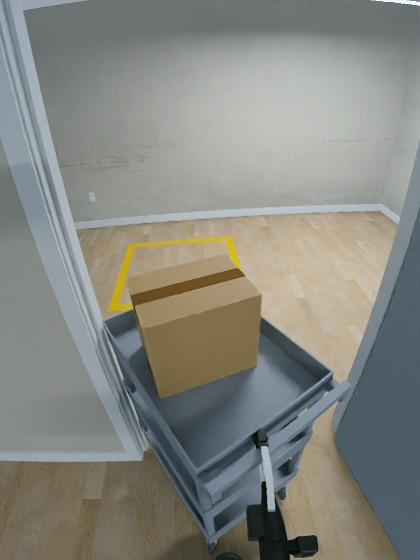

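Emit:
move --blocking false --r1 '{"base":{"translate_m":-0.14,"strafe_m":0.34},"contact_limits":{"strafe_m":0.4}}' --cameras '[]'

Emit:
wait --seconds 6 --cameras '["r1_head_camera"]'

Scene clock: 741.83 s.
move: r1 moving
r1.base_odometry: x=-2.479 y=+0.083 heading=+0.639
r1.turned_by_wheels: +0.000
r1.turned_by_imu: -0.001
r1.base_tilt: forward=-1.6 right=+1.3
r1.lidar_m: 0.31 0.49 1.03 2.15 2.21 2.87 - 4.05 1.11 0.76 0.75 0.48
r1.base_status: translate_m moving; strafe_m moving
r1.joint_positions: lift_m=+0.666 arm_m=+0.000 wrist_yaw_rad=+0.003 wrist_pitch_rad=-0.004 wrist_roll_rad=+1.569 gripper_m=-0.020
r1.joint_status: not commanded
r1.measured_speeds: translate_m=-0.048 strafe_m=+0.115 rotate_rad=+0.000 lift_m=+0.000 arm_m=+0.000 wrist_yaw_rad=-0.001 wrist_pitch_rad=+0.000 wrist_roll_rad=+0.000
r1.motor_effort: lift_m=+19(19) arm_m=-4(4) wheel_0=-15(15) wheel_1=+7(8) wheel_2=+8(8)
r1.servo_current: wrist_yaw_rad=59(65) wrist_pitch_rad=46(52) wrist_roll_rad=52(65) gripper_m=46(52)
r1.contact_limits: strafe_m 0.4
r1.hand_pose: x=+0.4595 y=-0.0867 z=+0.8454 quat_wxyz=(+0.708, +0.707, -0.001, +0.002) (m; r1's base frame)
r1.wrist_depth_mm: - - - 355 - 1464 1118 / - - - - 399 1576 469 / - - - - - 1808 - / - - - - 289 - - / - - 484 251 250 - - / - 462 185 185 228 - - / - 433 421 179 162 - -
r2.base_odometry: x=-3.817 y=+0.539 heading=-1.784
r2.turned_by_wheels: +0.000
r2.turned_by_imu: +0.002
r2.base_tilt: forward=-0.5 right=+0.0
r2.lidar_m: 0.52 1.15 3.41 3.65 4.48 4.05 1.80 1.40 1.34 1.46 1.45 1.38
r2.base_status: not commanded
r2.joint_positions: lift_m=+0.860 arm_m=+0.150 wrist_yaw_rad=+0.025 wrist_pitch_rad=+0.001 wrist_roll_rad=+0.000 gripper_m=-0.036
r2.joint_status: not commanded
r2.measured_speeds: all 0
r2.motor_effort: lift_m=+20(20) arm_m=-11(12) wheel_0=+9(10) wheel_1=-4(5) wheel_2=+28(29)
r2.servo_current: wrist_yaw_rad=156(169) wrist_pitch_rad=46(46) wrist_roll_rad=46(52) gripper_m=117(124)
r2.contact_limits: translate_m 0.7
r2.hand_pose: x=+0.6119 y=-0.0801 z=+1.0377 quat_wxyz=(+1.000, +0.000, +0.001, +0.013) (m; r2's base frame)
r2.wrist_depth_mm: 154 179 231 164 - - - / 158 180 224 164 - - - / 159 181 224 166 - - - / 159 180 224 168 - - - / 159 181 234 169 - - - / 159 174 185 171 174 - - / 166 163 215 - - - -
pictures: none
No camera images: "cameras" was empty.

Scene clock: 744.03 s.
earlier move: r1 done
r1.base_odometry: x=-2.767 y=+0.256 heading=+0.639
r1.turned_by_wheels: +0.000
r1.turned_by_imu: +0.000
r1.base_tilt: forward=-1.6 right=+1.3
r1.lidar_m: 0.38 0.90 1.18 1.84 1.89 2.41 - 4.59 1.41 1.09 1.08 0.44
r1.base_status: done
r1.joint_positions: lift_m=+0.666 arm_m=+0.000 wrist_yaw_rad=+0.000 wrist_pitch_rad=-0.004 wrist_roll_rad=+1.569 gripper_m=-0.020
r1.joint_status: not commanded
r1.measured_speeds: all 0
r1.motor_effort: lift_m=+19(19) arm_m=-4(4) wheel_0=-2(20) wheel_1=-1(9) wheel_2=+4(8)
r1.servo_current: wrist_yaw_rad=52(78) wrist_pitch_rad=59(59) wrist_roll_rad=33(65) gripper_m=46(52)
r1.contact_limits: strafe_m 0.4
r1.hand_pose: x=+0.4593 y=-0.0874 z=+0.8454 quat_wxyz=(+0.708, +0.707, -0.002, +0.002) (m; r1's base frame)
r1.wrist_depth_mm: - - - 233 234 1921 - / - - - 234 234 798 - / - 442 449 233 234 - - / - 459 455 233 233 - - / - 477 469 232 232 - - / - 484 185 184 232 - - / - 141 173 149 180 - -
r2.base_odometry: x=-3.817 y=+0.539 heading=-1.784
r2.turned_by_wheels: +0.000
r2.turned_by_imu: +0.000
r2.base_tilt: forward=-0.6 right=+0.1
r2.lidar_m: 0.52 1.38 3.38 3.66 4.49 4.04 1.77 1.37 1.34 1.45 1.42 1.41
r2.base_status: not commanded
r2.joint_positions: lift_m=+0.860 arm_m=+0.150 wrist_yaw_rad=+0.025 wrist_pitch_rad=+0.001 wrist_roll_rad=+0.000 gripper_m=-0.036
r2.joint_status: not commanded
r2.measured_speeds: all 0
r2.on_its_own: wrist_yaw_rad is at rest, and its servo_current (156 mA) is outside its rest range (0 to 104 mA)
r2.motor_effort: lift_m=+20(20) arm_m=-12(12) wheel_0=+10(10) wheel_1=-4(5) wheel_2=+28(29)
r2.servo_current: wrist_yaw_rad=156(176) wrist_pitch_rad=39(46) wrist_roll_rad=52(59) gripper_m=124(124)
r2.contact_limits: translate_m 0.7
r2.hand_pose: x=+0.6119 y=-0.0801 z=+1.0377 quat_wxyz=(+1.000, +0.000, +0.001, +0.013) (m; r2's base frame)
r2.wrist_depth_mm: 153 179 231 163 - - - / 158 180 224 164 - - - / 159 180 224 166 - - - / 159 181 224 168 - - - / 159 180 234 169 - - - / 159 174 185 170 174 - - / 166 163 215 - - - -
wait: 2.20 of 6 s (r1 has come to rest)
pictures: r1_head_camera
Images, in order (width x height): r1_head_camera 420x560.

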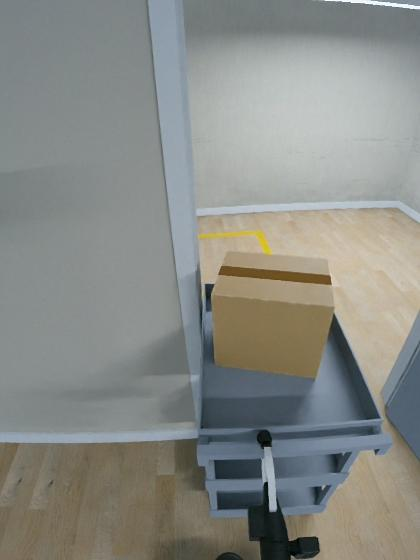

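Emit:
move --blocking false --r1 '{"base":{"translate_m":-0.35,"strafe_m":-0.22},"contact_limits":{"strafe_m":0.4}}' --cameras '[]'

Emit:
wait --seconds 6 --cameras '["r1_head_camera"]'

Scene clock: 749.80 s.
move: r1 moving
r1.base_odometry: x=-2.780 y=+0.223 heading=+0.640
r1.turned_by_wheels: +0.001
r1.turned_by_imu: +0.001
r1.base_tilt: forward=-1.5 right=+1.3
r1.lidar_m: 0.38 0.94 1.22 1.85 1.89 2.47 - 4.53 1.40 1.08 1.09 0.44
r1.base_status: translate_m moving; strafe_m moving
r1.joint_positions: lift_m=+0.666 arm_m=+0.000 wrist_yaw_rad=+0.006 wrist_pitch_rad=-0.004 wrist_roll_rad=+1.569 gripper_m=-0.020
r1.joint_status: not commanded
r1.measured_speeds: translate_m=-0.115 strafe_m=-0.073 rotate_rad=+0.003 lift_m=+0.000 arm_m=+0.000 wrist_yaw_rad=+0.002 wrist_pitch_rad=+0.000 wrist_roll_rad=+0.000
r1.motor_effort: lift_m=+19(19) arm_m=-4(4) wheel_0=+8(8) wheel_1=-11(12) wheel_2=+17(17)
r1.servo_current: wrist_yaw_rad=65(65) wrist_pitch_rad=46(52) wrist_roll_rad=46(59) gripper_m=39(52)
r1.contact_limits: strafe_m 0.4
r1.hand_pose: x=+0.4598 y=-0.0856 z=+0.8454 quat_wxyz=(+0.708, +0.707, +0.001, +0.004) (m; r1's base frame)
r1.wrist_depth_mm: - - - 233 232 1863 - / - - 436 233 231 - - / - 445 445 234 233 - - / - 462 459 232 232 - - / - 477 473 232 233 - - / - 496 187 183 233 - - / - 141 164 145 233 - -
r2.base_odometry: x=-3.817 y=+0.539 heading=-1.784
r2.turned_by_wheels: +0.000
r2.turned_by_imu: +0.001
r2.base_tilt: forward=-0.6 right=+0.1
r2.lidar_m: 0.52 1.36 3.39 3.63 4.48 4.06 1.77 1.38 1.34 1.46 1.44 1.41
r2.base_status: not commanded
r2.joint_positions: lift_m=+0.860 arm_m=+0.150 wrist_yaw_rad=+0.025 wrist_pitch_rad=+0.001 wrist_roll_rad=+0.000 gripper_m=-0.036
r2.joint_status: not commanded
r2.measured_speeds: all 0
r2.motor_effort: lift_m=+20(20) arm_m=-12(12) wheel_0=+10(10) wheel_1=-4(5) wheel_2=+28(28)
r2.servo_current: wrist_yaw_rad=156(163) wrist_pitch_rad=46(46) wrist_roll_rad=46(59) gripper_m=124(124)
r2.contact_limits: translate_m 0.7
r2.hand_pose: x=+0.6119 y=-0.0801 z=+1.0377 quat_wxyz=(+1.000, +0.000, +0.001, +0.013) (m; r2's base frame)
r2.wrist_depth_mm: 154 179 231 163 - - - / 158 179 224 164 - - - / 159 180 224 166 - - - / 159 180 224 168 - - - / 160 180 233 169 - - - / 159 175 185 171 174 - - / 166 163 216 - - - -
pictures: none
No camera images: "cameras" was empty.

Scene clock: 752.03 s.
earlier move: r1 done
r1.base_odometry: x=-2.916 y=-0.129 heading=+0.639
r1.turned_by_wheels: -0.001
r1.turned_by_imu: -0.001
r1.base_tilt: forward=-1.6 right=+1.3
r1.lidar_m: 0.36 0.77 1.65 2.02 2.06 2.68 - 4.28 2.92 1.12 0.98 0.46
r1.base_status: done
r1.joint_positions: lift_m=+0.666 arm_m=+0.000 wrist_yaw_rad=+0.007 wrist_pitch_rad=-0.004 wrist_roll_rad=+1.569 gripper_m=-0.020
r1.joint_status: not commanded
r1.measured_speeds: all 0
r1.motor_effort: lift_m=+19(19) arm_m=+4(4) wheel_0=+5(12) wheel_1=+0(12) wheel_2=-1(18)
r1.servo_current: wrist_yaw_rad=52(78) wrist_pitch_rad=46(52) wrist_roll_rad=65(65) gripper_m=46(52)
r1.contact_limits: strafe_m 0.4
r1.hand_pose: x=+0.4598 y=-0.0855 z=+0.8454 quat_wxyz=(+0.708, +0.707, +0.001, +0.004) (m; r1's base frame)
r1.wrist_depth_mm: - - - - 306 1708 1308 / - - - - 285 1756 - / - - - - 268 - - / - 480 469 254 255 - - / - 466 462 239 241 - - / - 459 187 183 230 - - / - 152 445 179 160 - -
r2.base_odometry: x=-3.817 y=+0.539 heading=-1.784
r2.turned_by_wheels: +0.000
r2.turned_by_imu: +0.000
r2.base_tilt: forward=-0.6 right=+0.0
r2.lidar_m: 0.53 1.14 1.12 3.67 4.47 4.05 1.76 1.37 1.34 1.46 1.43 1.38
r2.base_status: not commanded
r2.joint_positions: lift_m=+0.860 arm_m=+0.150 wrist_yaw_rad=+0.025 wrist_pitch_rad=+0.001 wrist_roll_rad=+0.000 gripper_m=-0.036
r2.joint_status: not commanded
r2.measured_speeds: all 0
r2.on_its_own: wrist_yaw_rad is at rest, and its servo_current (163 mA) is outside its rest range (0 to 104 mA)
r2.motor_effort: lift_m=+20(20) arm_m=-12(12) wheel_0=+9(10) wheel_1=-4(5) wheel_2=+28(28)
r2.servo_current: wrist_yaw_rad=163(169) wrist_pitch_rad=39(52) wrist_roll_rad=46(59) gripper_m=124(124)
r2.contact_limits: translate_m 0.7
r2.hand_pose: x=+0.6119 y=-0.0801 z=+1.0377 quat_wxyz=(+1.000, +0.000, +0.001, +0.013) (m; r2's base frame)
r2.wrist_depth_mm: 154 179 232 164 - - - / 158 180 223 165 - - - / 158 180 224 166 - - - / 160 181 224 169 - - - / 160 181 234 169 - - - / 159 174 184 170 174 - - / 165 163 216 - - - -
wait: 2.23 of 6 s (r1 has come to rest)
pictures: r1_head_camera
Images, in order (width x height): r1_head_camera 420x560.

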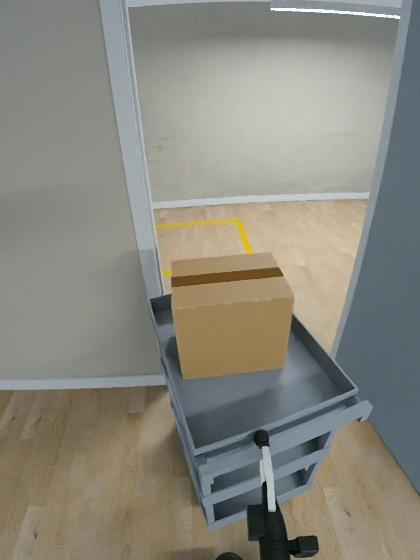

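Emit:
move --r1 '{"base":{"translate_m":-0.2,"strafe_m":0.25},"pace":"default"}' --blocking false --cameras '[]'

Emit:
wait --seconds 5 --cameras '["r1_head_camera"]'

Scene clock: 775.77 s.
move: r1 moving
r1.base_odometry: x=-2.947 y=-0.121 heading=+0.639
r1.turned_by_wheels: +0.000
r1.turned_by_imu: -0.001
r1.base_tilt: forward=-1.5 right=+1.3
r1.lidar_m: 0.35 1.28 1.67 2.01 2.06 2.62 - 4.30 2.96 1.15 1.03 0.44
r1.base_status: translate_m moving; strafe_m moving
r1.joint_positions: lift_m=+0.666 arm_m=+0.000 wrist_yaw_rad=+0.003 wrist_pitch_rad=-0.004 wrist_roll_rad=+1.569 gripper_m=-0.020
r1.joint_status: not commanded
r1.measured_speeds: translate_m=-0.077 strafe_m=+0.097 rotate_rad=+0.005 lift_m=+0.000 arm_m=+0.000 wrist_yaw_rad=+0.000 wrist_pitch_rad=+0.000 wrist_roll_rad=+0.000
r1.motor_effort: lift_m=+19(19) arm_m=-4(4) wheel_0=-12(14) wheel_1=+4(5) wheel_2=+9(11)
r1.servo_current: wrist_yaw_rad=46(59) wrist_pitch_rad=46(52) wrist_roll_rad=46(65) gripper_m=46(52)
r1.hand_pose: x=+0.4596 y=-0.0867 z=+0.8454 quat_wxyz=(+0.708, +0.707, -0.001, +0.002) (m; r1's base frame)
r1.wrist_depth_mm: - - - - 312 1808 1336 / - - - - 293 1808 - / - - - - 276 1921 - / - 480 473 255 257 - - / - 469 469 242 241 - - / - 459 186 182 230 - - / - 150 445 150 169 - -
r2.base_odometry: x=-3.817 y=+0.539 heading=-1.784
r2.turned_by_wheels: +0.000
r2.turned_by_imu: +0.002
r2.base_tilt: forward=-0.6 right=+0.0
r2.lidar_m: 0.53 1.12 1.15 3.64 4.47 4.05 1.79 1.38 1.33 1.45 1.44 1.40
r2.base_status: not commanded
r2.joint_positions: lift_m=+0.860 arm_m=+0.150 wrist_yaw_rad=+0.025 wrist_pitch_rad=+0.001 wrist_roll_rad=+0.000 gripper_m=-0.036
r2.joint_status: not commanded
r2.measured_speeds: all 0
r2.motor_effort: lift_m=+20(20) arm_m=-12(12) wheel_0=+9(10) wheel_1=-4(5) wheel_2=+28(28)
r2.servo_current: wrist_yaw_rad=156(163) wrist_pitch_rad=39(52) wrist_roll_rad=52(52) gripper_m=117(124)
r2.contact_limits: translate_m 0.7
r2.hand_pose: x=+0.6119 y=-0.0801 z=+1.0377 quat_wxyz=(+1.000, +0.000, +0.001, +0.013) (m; r2's base frame)
r2.wrist_depth_mm: 154 179 231 164 - - - / 158 180 223 164 - - - / 159 180 224 166 - - - / 159 181 225 168 - - - / 159 180 233 168 - - - / 159 174 184 170 174 - - / 165 163 215 - - - -
pictures: none
No camera images: "cameras" was empty.

Scene clock: 777.80 s.
earlier move: r1 done
r1.base_odometry: x=-3.226 y=-0.048 heading=+0.639
r1.turned_by_wheels: +0.000
r1.turned_by_imu: -0.001
r1.base_tilt: forward=-1.6 right=+1.3
r1.lidar_m: 0.39 1.47 1.89 1.77 1.80 2.31 - 4.46 3.20 1.37 0.50 0.45
r1.base_status: done
r1.joint_positions: lift_m=+0.666 arm_m=+0.000 wrist_yaw_rad=-0.006 wrist_pitch_rad=-0.004 wrist_roll_rad=+1.569 gripper_m=-0.020
r1.joint_status: not commanded
r1.measured_speeds: all 0
r1.motor_effort: lift_m=+19(19) arm_m=+4(4) wheel_0=-4(20) wheel_1=+0(6) wheel_2=-1(11)
r1.servo_current: wrist_yaw_rad=59(78) wrist_pitch_rad=46(52) wrist_roll_rad=33(65) gripper_m=46(59)
r1.hand_pose: x=+0.4587 y=-0.0893 z=+0.8454 quat_wxyz=(+0.708, +0.706, -0.004, -0.001) (m; r1's base frame)
r1.wrist_depth_mm: - - - 229 229 1921 - / - - 433 231 229 - - / - 442 442 230 231 - - / - 459 455 231 230 - - / - 477 469 231 231 - - / - 488 186 185 231 - - / - 141 172 156 167 - -
r2.base_odometry: x=-3.817 y=+0.539 heading=-1.784
r2.turned_by_wheels: +0.000
r2.turned_by_imu: +0.000
r2.base_tilt: forward=-0.6 right=+0.0
r2.lidar_m: 0.54 1.20 1.41 3.64 4.50 4.04 1.77 1.37 1.34 1.43 1.44 1.39
r2.base_status: not commanded
r2.joint_positions: lift_m=+0.860 arm_m=+0.150 wrist_yaw_rad=+0.025 wrist_pitch_rad=+0.001 wrist_roll_rad=+0.000 gripper_m=-0.036
r2.joint_status: not commanded
r2.measured_speeds: all 0
r2.on_its_own: wrist_yaw_rad is at rest, and its servo_current (169 mA) is outside its rest range (0 to 104 mA)
r2.motor_effort: lift_m=+20(20) arm_m=-11(12) wheel_0=+9(10) wheel_1=-4(5) wheel_2=+28(29)
r2.servo_current: wrist_yaw_rad=169(169) wrist_pitch_rad=39(52) wrist_roll_rad=52(59) gripper_m=124(130)
r2.contact_limits: translate_m 0.7
r2.hand_pose: x=+0.6119 y=-0.0801 z=+1.0377 quat_wxyz=(+1.000, +0.000, +0.001, +0.013) (m; r2's base frame)
r2.wrist_depth_mm: 154 179 232 163 - - - / 158 180 224 165 - - - / 159 180 224 166 - - - / 159 181 224 168 - - - / 159 180 234 169 - - - / 159 174 185 171 174 - - / 165 163 215 - - - -
wait: 2.03 of 5 s (r1 has come to rest)
pictures: r1_head_camera
Images, in order (width x height): r1_head_camera 420x560.

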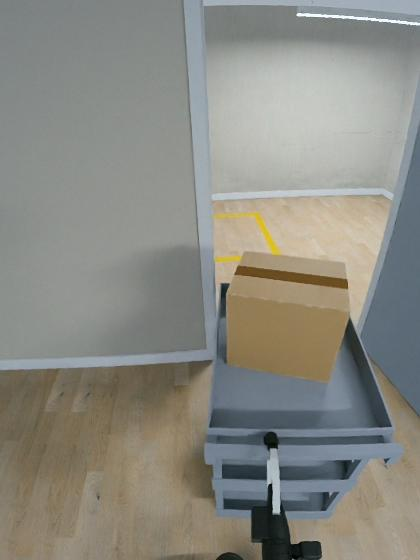

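Emit:
move --r1 '{"base":{"translate_m":0.05,"strafe_m":0.15},"pace":"default"}' --blocking false --cameras '[]'

Emit:
wait --seconds 4 --cameras '[]'

Emit:
move --r1 '{"base":{"translate_m":0.3,"strafe_m":-0.06},"pace":"default"}' --blocking false --cameras '[]'

Emit:
wait --seconds 4 --cameras '["r1_head_camera"]'

Scene clock: 800.80 s.
move: r1 moving
r1.base_odometry: x=-3.236 y=-0.017 heading=+0.638
r1.turned_by_wheels: -0.001
r1.turned_by_imu: -0.002
r1.base_tilt: forward=-1.6 right=+1.3
r1.lidar_m: 0.38 1.47 1.86 1.74 1.76 2.27 - 4.49 3.22 1.43 0.54 0.41
r1.base_status: translate_m moving; strafe_m moving
r1.joint_positions: lift_m=+0.666 arm_m=+0.000 wrist_yaw_rad=-0.009 wrist_pitch_rad=-0.004 wrist_roll_rad=+1.569 gripper_m=-0.020
r1.joint_status: not commanded
r1.measured_speeds: translate_m=+0.040 strafe_m=+0.119 rotate_rad=-0.001 lift_m=+0.000 arm_m=+0.000 wrist_yaw_rad=+0.000 wrist_pitch_rad=+0.000 wrist_roll_rad=+0.000
r1.motor_effort: lift_m=+19(19) arm_m=+4(4) wheel_0=-14(15) wheel_1=+7(9) wheel_2=-12(12)
r1.servo_current: wrist_yaw_rad=59(78) wrist_pitch_rad=46(52) wrist_roll_rad=39(59) gripper_m=52(52)
r1.hand_pose: x=+0.4585 y=-0.0899 z=+0.8454 quat_wxyz=(+0.708, +0.706, -0.005, -0.001) (m; r1's base frame)
r1.wrist_depth_mm: - - - 228 227 - - / - - 433 228 228 - - / - 442 442 230 228 - - / - 462 459 230 229 - - / - 480 473 231 230 - - / - 492 185 187 230 - - / - 135 171 156 158 - -
r2.base_odometry: x=-3.817 y=+0.539 heading=-1.784
r2.turned_by_wheels: +0.000
r2.turned_by_imu: +0.000
r2.base_tilt: forward=-0.6 right=+0.0
r2.lidar_m: 0.52 1.24 1.43 3.65 4.50 4.06 1.79 1.36 1.33 1.45 1.44 1.41
r2.base_status: not commanded
r2.joint_positions: lift_m=+0.860 arm_m=+0.150 wrist_yaw_rad=+0.025 wrist_pitch_rad=+0.001 wrist_roll_rad=+0.000 gripper_m=-0.036
r2.joint_status: not commanded
r2.measured_speeds: all 0
r2.motor_effort: lift_m=+20(20) arm_m=-12(12) wheel_0=+10(10) wheel_1=-4(4) wheel_2=+28(29)
r2.servo_current: wrist_yaw_rad=163(163) wrist_pitch_rad=39(39) wrist_roll_rad=33(59) gripper_m=117(124)
r2.contact_limits: translate_m 0.7
r2.hand_pose: x=+0.6119 y=-0.0801 z=+1.0377 quat_wxyz=(+1.000, +0.000, +0.001, +0.013) (m; r2's base frame)
r2.wrist_depth_mm: 154 179 232 164 - - - / 158 179 224 164 - - - / 159 180 224 166 - - - / 159 180 224 168 - - - / 159 180 234 169 - - - / 159 174 184 171 174 - - / 165 163 215 - - - -
pictures: none
No camera images: "cameras" was empty.

Scene clock: 802.17 s.
earlier move: r1 done
r1.base_odometry: x=-3.275 y=+0.102 heading=+0.639
r1.turned_by_wheels: +0.001
r1.turned_by_imu: +0.002
r1.base_tilt: forward=-1.6 right=+1.2
r1.lidar_m: 0.41 1.37 1.76 1.62 1.64 2.12 - 4.53 3.35 1.54 0.45 0.40
r1.base_status: done
r1.joint_positions: lift_m=+0.666 arm_m=+0.000 wrist_yaw_rad=-0.006 wrist_pitch_rad=-0.004 wrist_roll_rad=+1.569 gripper_m=-0.020
r1.joint_status: not commanded
r1.measured_speeds: all 0
r1.motor_effort: lift_m=+19(19) arm_m=+4(4) wheel_0=+0(15) wheel_1=+0(10) wheel_2=-4(12)
r1.servo_current: wrist_yaw_rad=59(78) wrist_pitch_rad=52(52) wrist_roll_rad=46(59) gripper_m=46(52)
r1.hand_pose: x=+0.4587 y=-0.0892 z=+0.8454 quat_wxyz=(+0.708, +0.706, -0.004, -0.001) (m; r1's base frame)
r1.wrist_depth_mm: - 382 382 192 194 - - / - 404 402 200 200 - - / - 433 433 207 208 - - / - 469 459 214 215 - - / - 500 496 223 224 - - / - - 179 183 230 - - / - 141 174 154 160 - -
r2.base_odometry: x=-3.817 y=+0.539 heading=-1.784
r2.turned_by_wheels: +0.000
r2.turned_by_imu: +0.000
r2.base_tilt: forward=-0.6 right=+0.0
r2.lidar_m: 0.51 1.34 1.56 3.66 4.46 4.06 1.74 1.36 1.31 1.45 1.40 1.40
r2.base_status: not commanded
r2.joint_positions: lift_m=+0.860 arm_m=+0.150 wrist_yaw_rad=+0.025 wrist_pitch_rad=+0.001 wrist_roll_rad=+0.000 gripper_m=-0.036
r2.joint_status: not commanded
r2.measured_speeds: all 0
r2.on_its_own: wrist_yaw_rad is at rest, and its servo_current (156 mA) is outside its rest range (0 to 104 mA)
r2.motor_effort: lift_m=+20(20) arm_m=-11(12) wheel_0=+9(10) wheel_1=-4(4) wheel_2=+28(29)
r2.servo_current: wrist_yaw_rad=156(176) wrist_pitch_rad=46(46) wrist_roll_rad=52(59) gripper_m=124(130)
r2.contact_limits: translate_m 0.7
r2.hand_pose: x=+0.6119 y=-0.0801 z=+1.0377 quat_wxyz=(+1.000, +0.000, +0.001, +0.013) (m; r2's base frame)
r2.wrist_depth_mm: 153 179 232 164 - - - / 158 180 224 165 - - - / 159 180 224 166 - - - / 159 181 224 168 - - - / 159 180 233 169 - - - / 159 175 185 171 174 - - / 160 163 215 - - - -
wait: 1.37 of 4 s (r1 has come to rest)
pictures: none
No camera images: "cameras" was empty.

Scene clock: 802.67 s.
move: r1 moving
r1.base_odometry: x=-3.246 y=+0.116 heading=+0.639
r1.turned_by_wheels: +0.001
r1.turned_by_imu: +0.001
r1.base_tilt: forward=-1.6 right=+1.2
r1.lidar_m: 0.40 1.36 1.73 1.61 1.66 2.15 - 4.55 3.32 1.53 0.44 0.38
r1.base_status: translate_m moving; strafe_m moving
r1.joint_positions: lift_m=+0.666 arm_m=+0.000 wrist_yaw_rad=-0.003 wrist_pitch_rad=-0.004 wrist_roll_rad=+1.569 gripper_m=-0.020
r1.joint_status: not commanded
r1.measured_speeds: translate_m=+0.121 strafe_m=-0.025 rotate_rad=+0.002 lift_m=+0.000 arm_m=+0.000 wrist_yaw_rad=+0.002 wrist_pitch_rad=+0.000 wrist_roll_rad=+0.000
r1.motor_effort: lift_m=+19(19) arm_m=+4(4) wheel_0=+13(14) wheel_1=+6(6) wheel_2=-13(15)
r1.servo_current: wrist_yaw_rad=46(59) wrist_pitch_rad=39(52) wrist_roll_rad=52(59) gripper_m=39(46)
r1.hand_pose: x=+0.4590 y=-0.0882 z=+0.8454 quat_wxyz=(+0.708, +0.707, -0.002, +0.001) (m; r1's base frame)
r1.wrist_depth_mm: - 373 373 186 186 - - / - 399 399 194 195 - - / - 439 430 204 203 - - / - 473 462 - 211 - - / - 492 496 218 222 - - / - - 180 183 227 - - / - 144 160 153 163 - -
r2.base_odometry: x=-3.817 y=+0.539 heading=-1.784
r2.turned_by_wheels: +0.000
r2.turned_by_imu: +0.000
r2.base_tilt: forward=-0.6 right=+0.1
r2.lidar_m: 0.52 1.35 1.55 3.67 4.48 4.03 1.77 1.37 1.34 1.44 1.43 1.42
r2.base_status: not commanded
r2.joint_positions: lift_m=+0.860 arm_m=+0.150 wrist_yaw_rad=+0.025 wrist_pitch_rad=+0.001 wrist_roll_rad=+0.000 gripper_m=-0.036
r2.joint_status: not commanded
r2.measured_speeds: all 0
r2.motor_effort: lift_m=+20(20) arm_m=-12(12) wheel_0=+10(10) wheel_1=-4(5) wheel_2=+28(28)
r2.servo_current: wrist_yaw_rad=143(169) wrist_pitch_rad=39(46) wrist_roll_rad=46(59) gripper_m=117(124)
r2.contact_limits: translate_m 0.7
r2.hand_pose: x=+0.6119 y=-0.0801 z=+1.0377 quat_wxyz=(+1.000, +0.000, +0.001, +0.013) (m; r2's base frame)
r2.wrist_depth_mm: 153 179 231 164 - - - / 158 180 223 164 - - - / 159 180 224 166 - - - / 159 180 224 168 - - - / 159 181 233 169 - - - / 158 174 185 170 174 - - / 160 163 216 - - - -
pictures: none
No camera images: "cameras" was empty.

Scene clock: 804.67 s.
earlier move: r1 done
r1.base_odometry: x=-2.999 y=+0.233 heading=+0.639
r1.turned_by_wheels: +0.000
r1.turned_by_imu: +0.002
r1.base_tilt: forward=-1.6 right=+1.3
r1.lidar_m: 0.43 1.11 1.44 1.69 1.75 2.25 - 4.78 3.22 1.28 0.41 0.35
r1.base_status: done
r1.joint_positions: lift_m=+0.666 arm_m=+0.000 wrist_yaw_rad=+0.007 wrist_pitch_rad=-0.004 wrist_roll_rad=+1.569 gripper_m=-0.020
r1.joint_status: not commanded
r1.measured_speeds: all 0
r1.motor_effort: lift_m=+19(19) arm_m=-3(4) wheel_0=+3(21) wheel_1=+2(9) wheel_2=+2(15)
r1.servo_current: wrist_yaw_rad=65(72) wrist_pitch_rad=46(52) wrist_roll_rad=52(65) gripper_m=52(52)
r1.hand_pose: x=+0.4599 y=-0.0853 z=+0.8454 quat_wxyz=(+0.708, +0.707, +0.001, +0.004) (m; r1's base frame)
r1.wrist_depth_mm: - 353 342 - 160 160 - / - 392 379 115 172 - - / - 452 430 180 185 - - / - - 496 197 200 1756 - / - - - 148 217 - - / - - 178 183 229 - - / - 141 158 152 153 - -
r2.base_odometry: x=-3.817 y=+0.539 heading=-1.784
r2.turned_by_wheels: +0.000
r2.turned_by_imu: +0.000
r2.base_tilt: forward=-0.6 right=+0.1
r2.lidar_m: 0.51 1.40 1.49 3.66 4.46 4.08 1.75 1.37 1.36 1.46 1.43 1.40
r2.base_status: not commanded
r2.joint_positions: lift_m=+0.860 arm_m=+0.150 wrist_yaw_rad=+0.025 wrist_pitch_rad=+0.001 wrist_roll_rad=+0.000 gripper_m=-0.036
r2.joint_status: not commanded
r2.measured_speeds: all 0
r2.on_its_own: wrist_yaw_rad is at rest, and its servo_current (156 mA) is outside its rest range (0 to 104 mA)
r2.motor_effort: lift_m=+20(20) arm_m=-12(12) wheel_0=+10(10) wheel_1=-4(5) wheel_2=+28(29)
r2.servo_current: wrist_yaw_rad=156(169) wrist_pitch_rad=39(46) wrist_roll_rad=46(59) gripper_m=117(130)
r2.contact_limits: translate_m 0.7
r2.hand_pose: x=+0.6119 y=-0.0801 z=+1.0377 quat_wxyz=(+1.000, +0.000, +0.001, +0.013) (m; r2's base frame)
r2.wrist_depth_mm: 154 179 233 164 - - - / 157 180 223 165 - - - / 159 180 224 166 - - - / 160 181 224 168 - - - / 160 181 233 169 - - - / 159 175 185 171 174 - - / 166 163 215 - - - -
wait: 2.00 of 4 s (r1 has come to rest)
pictures: r1_head_camera
Images, in order (width x height): r1_head_camera 420x560.

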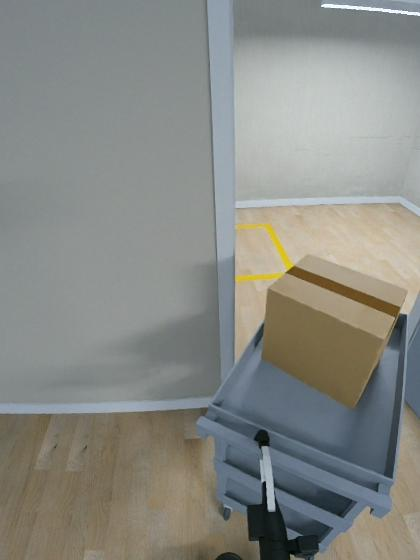

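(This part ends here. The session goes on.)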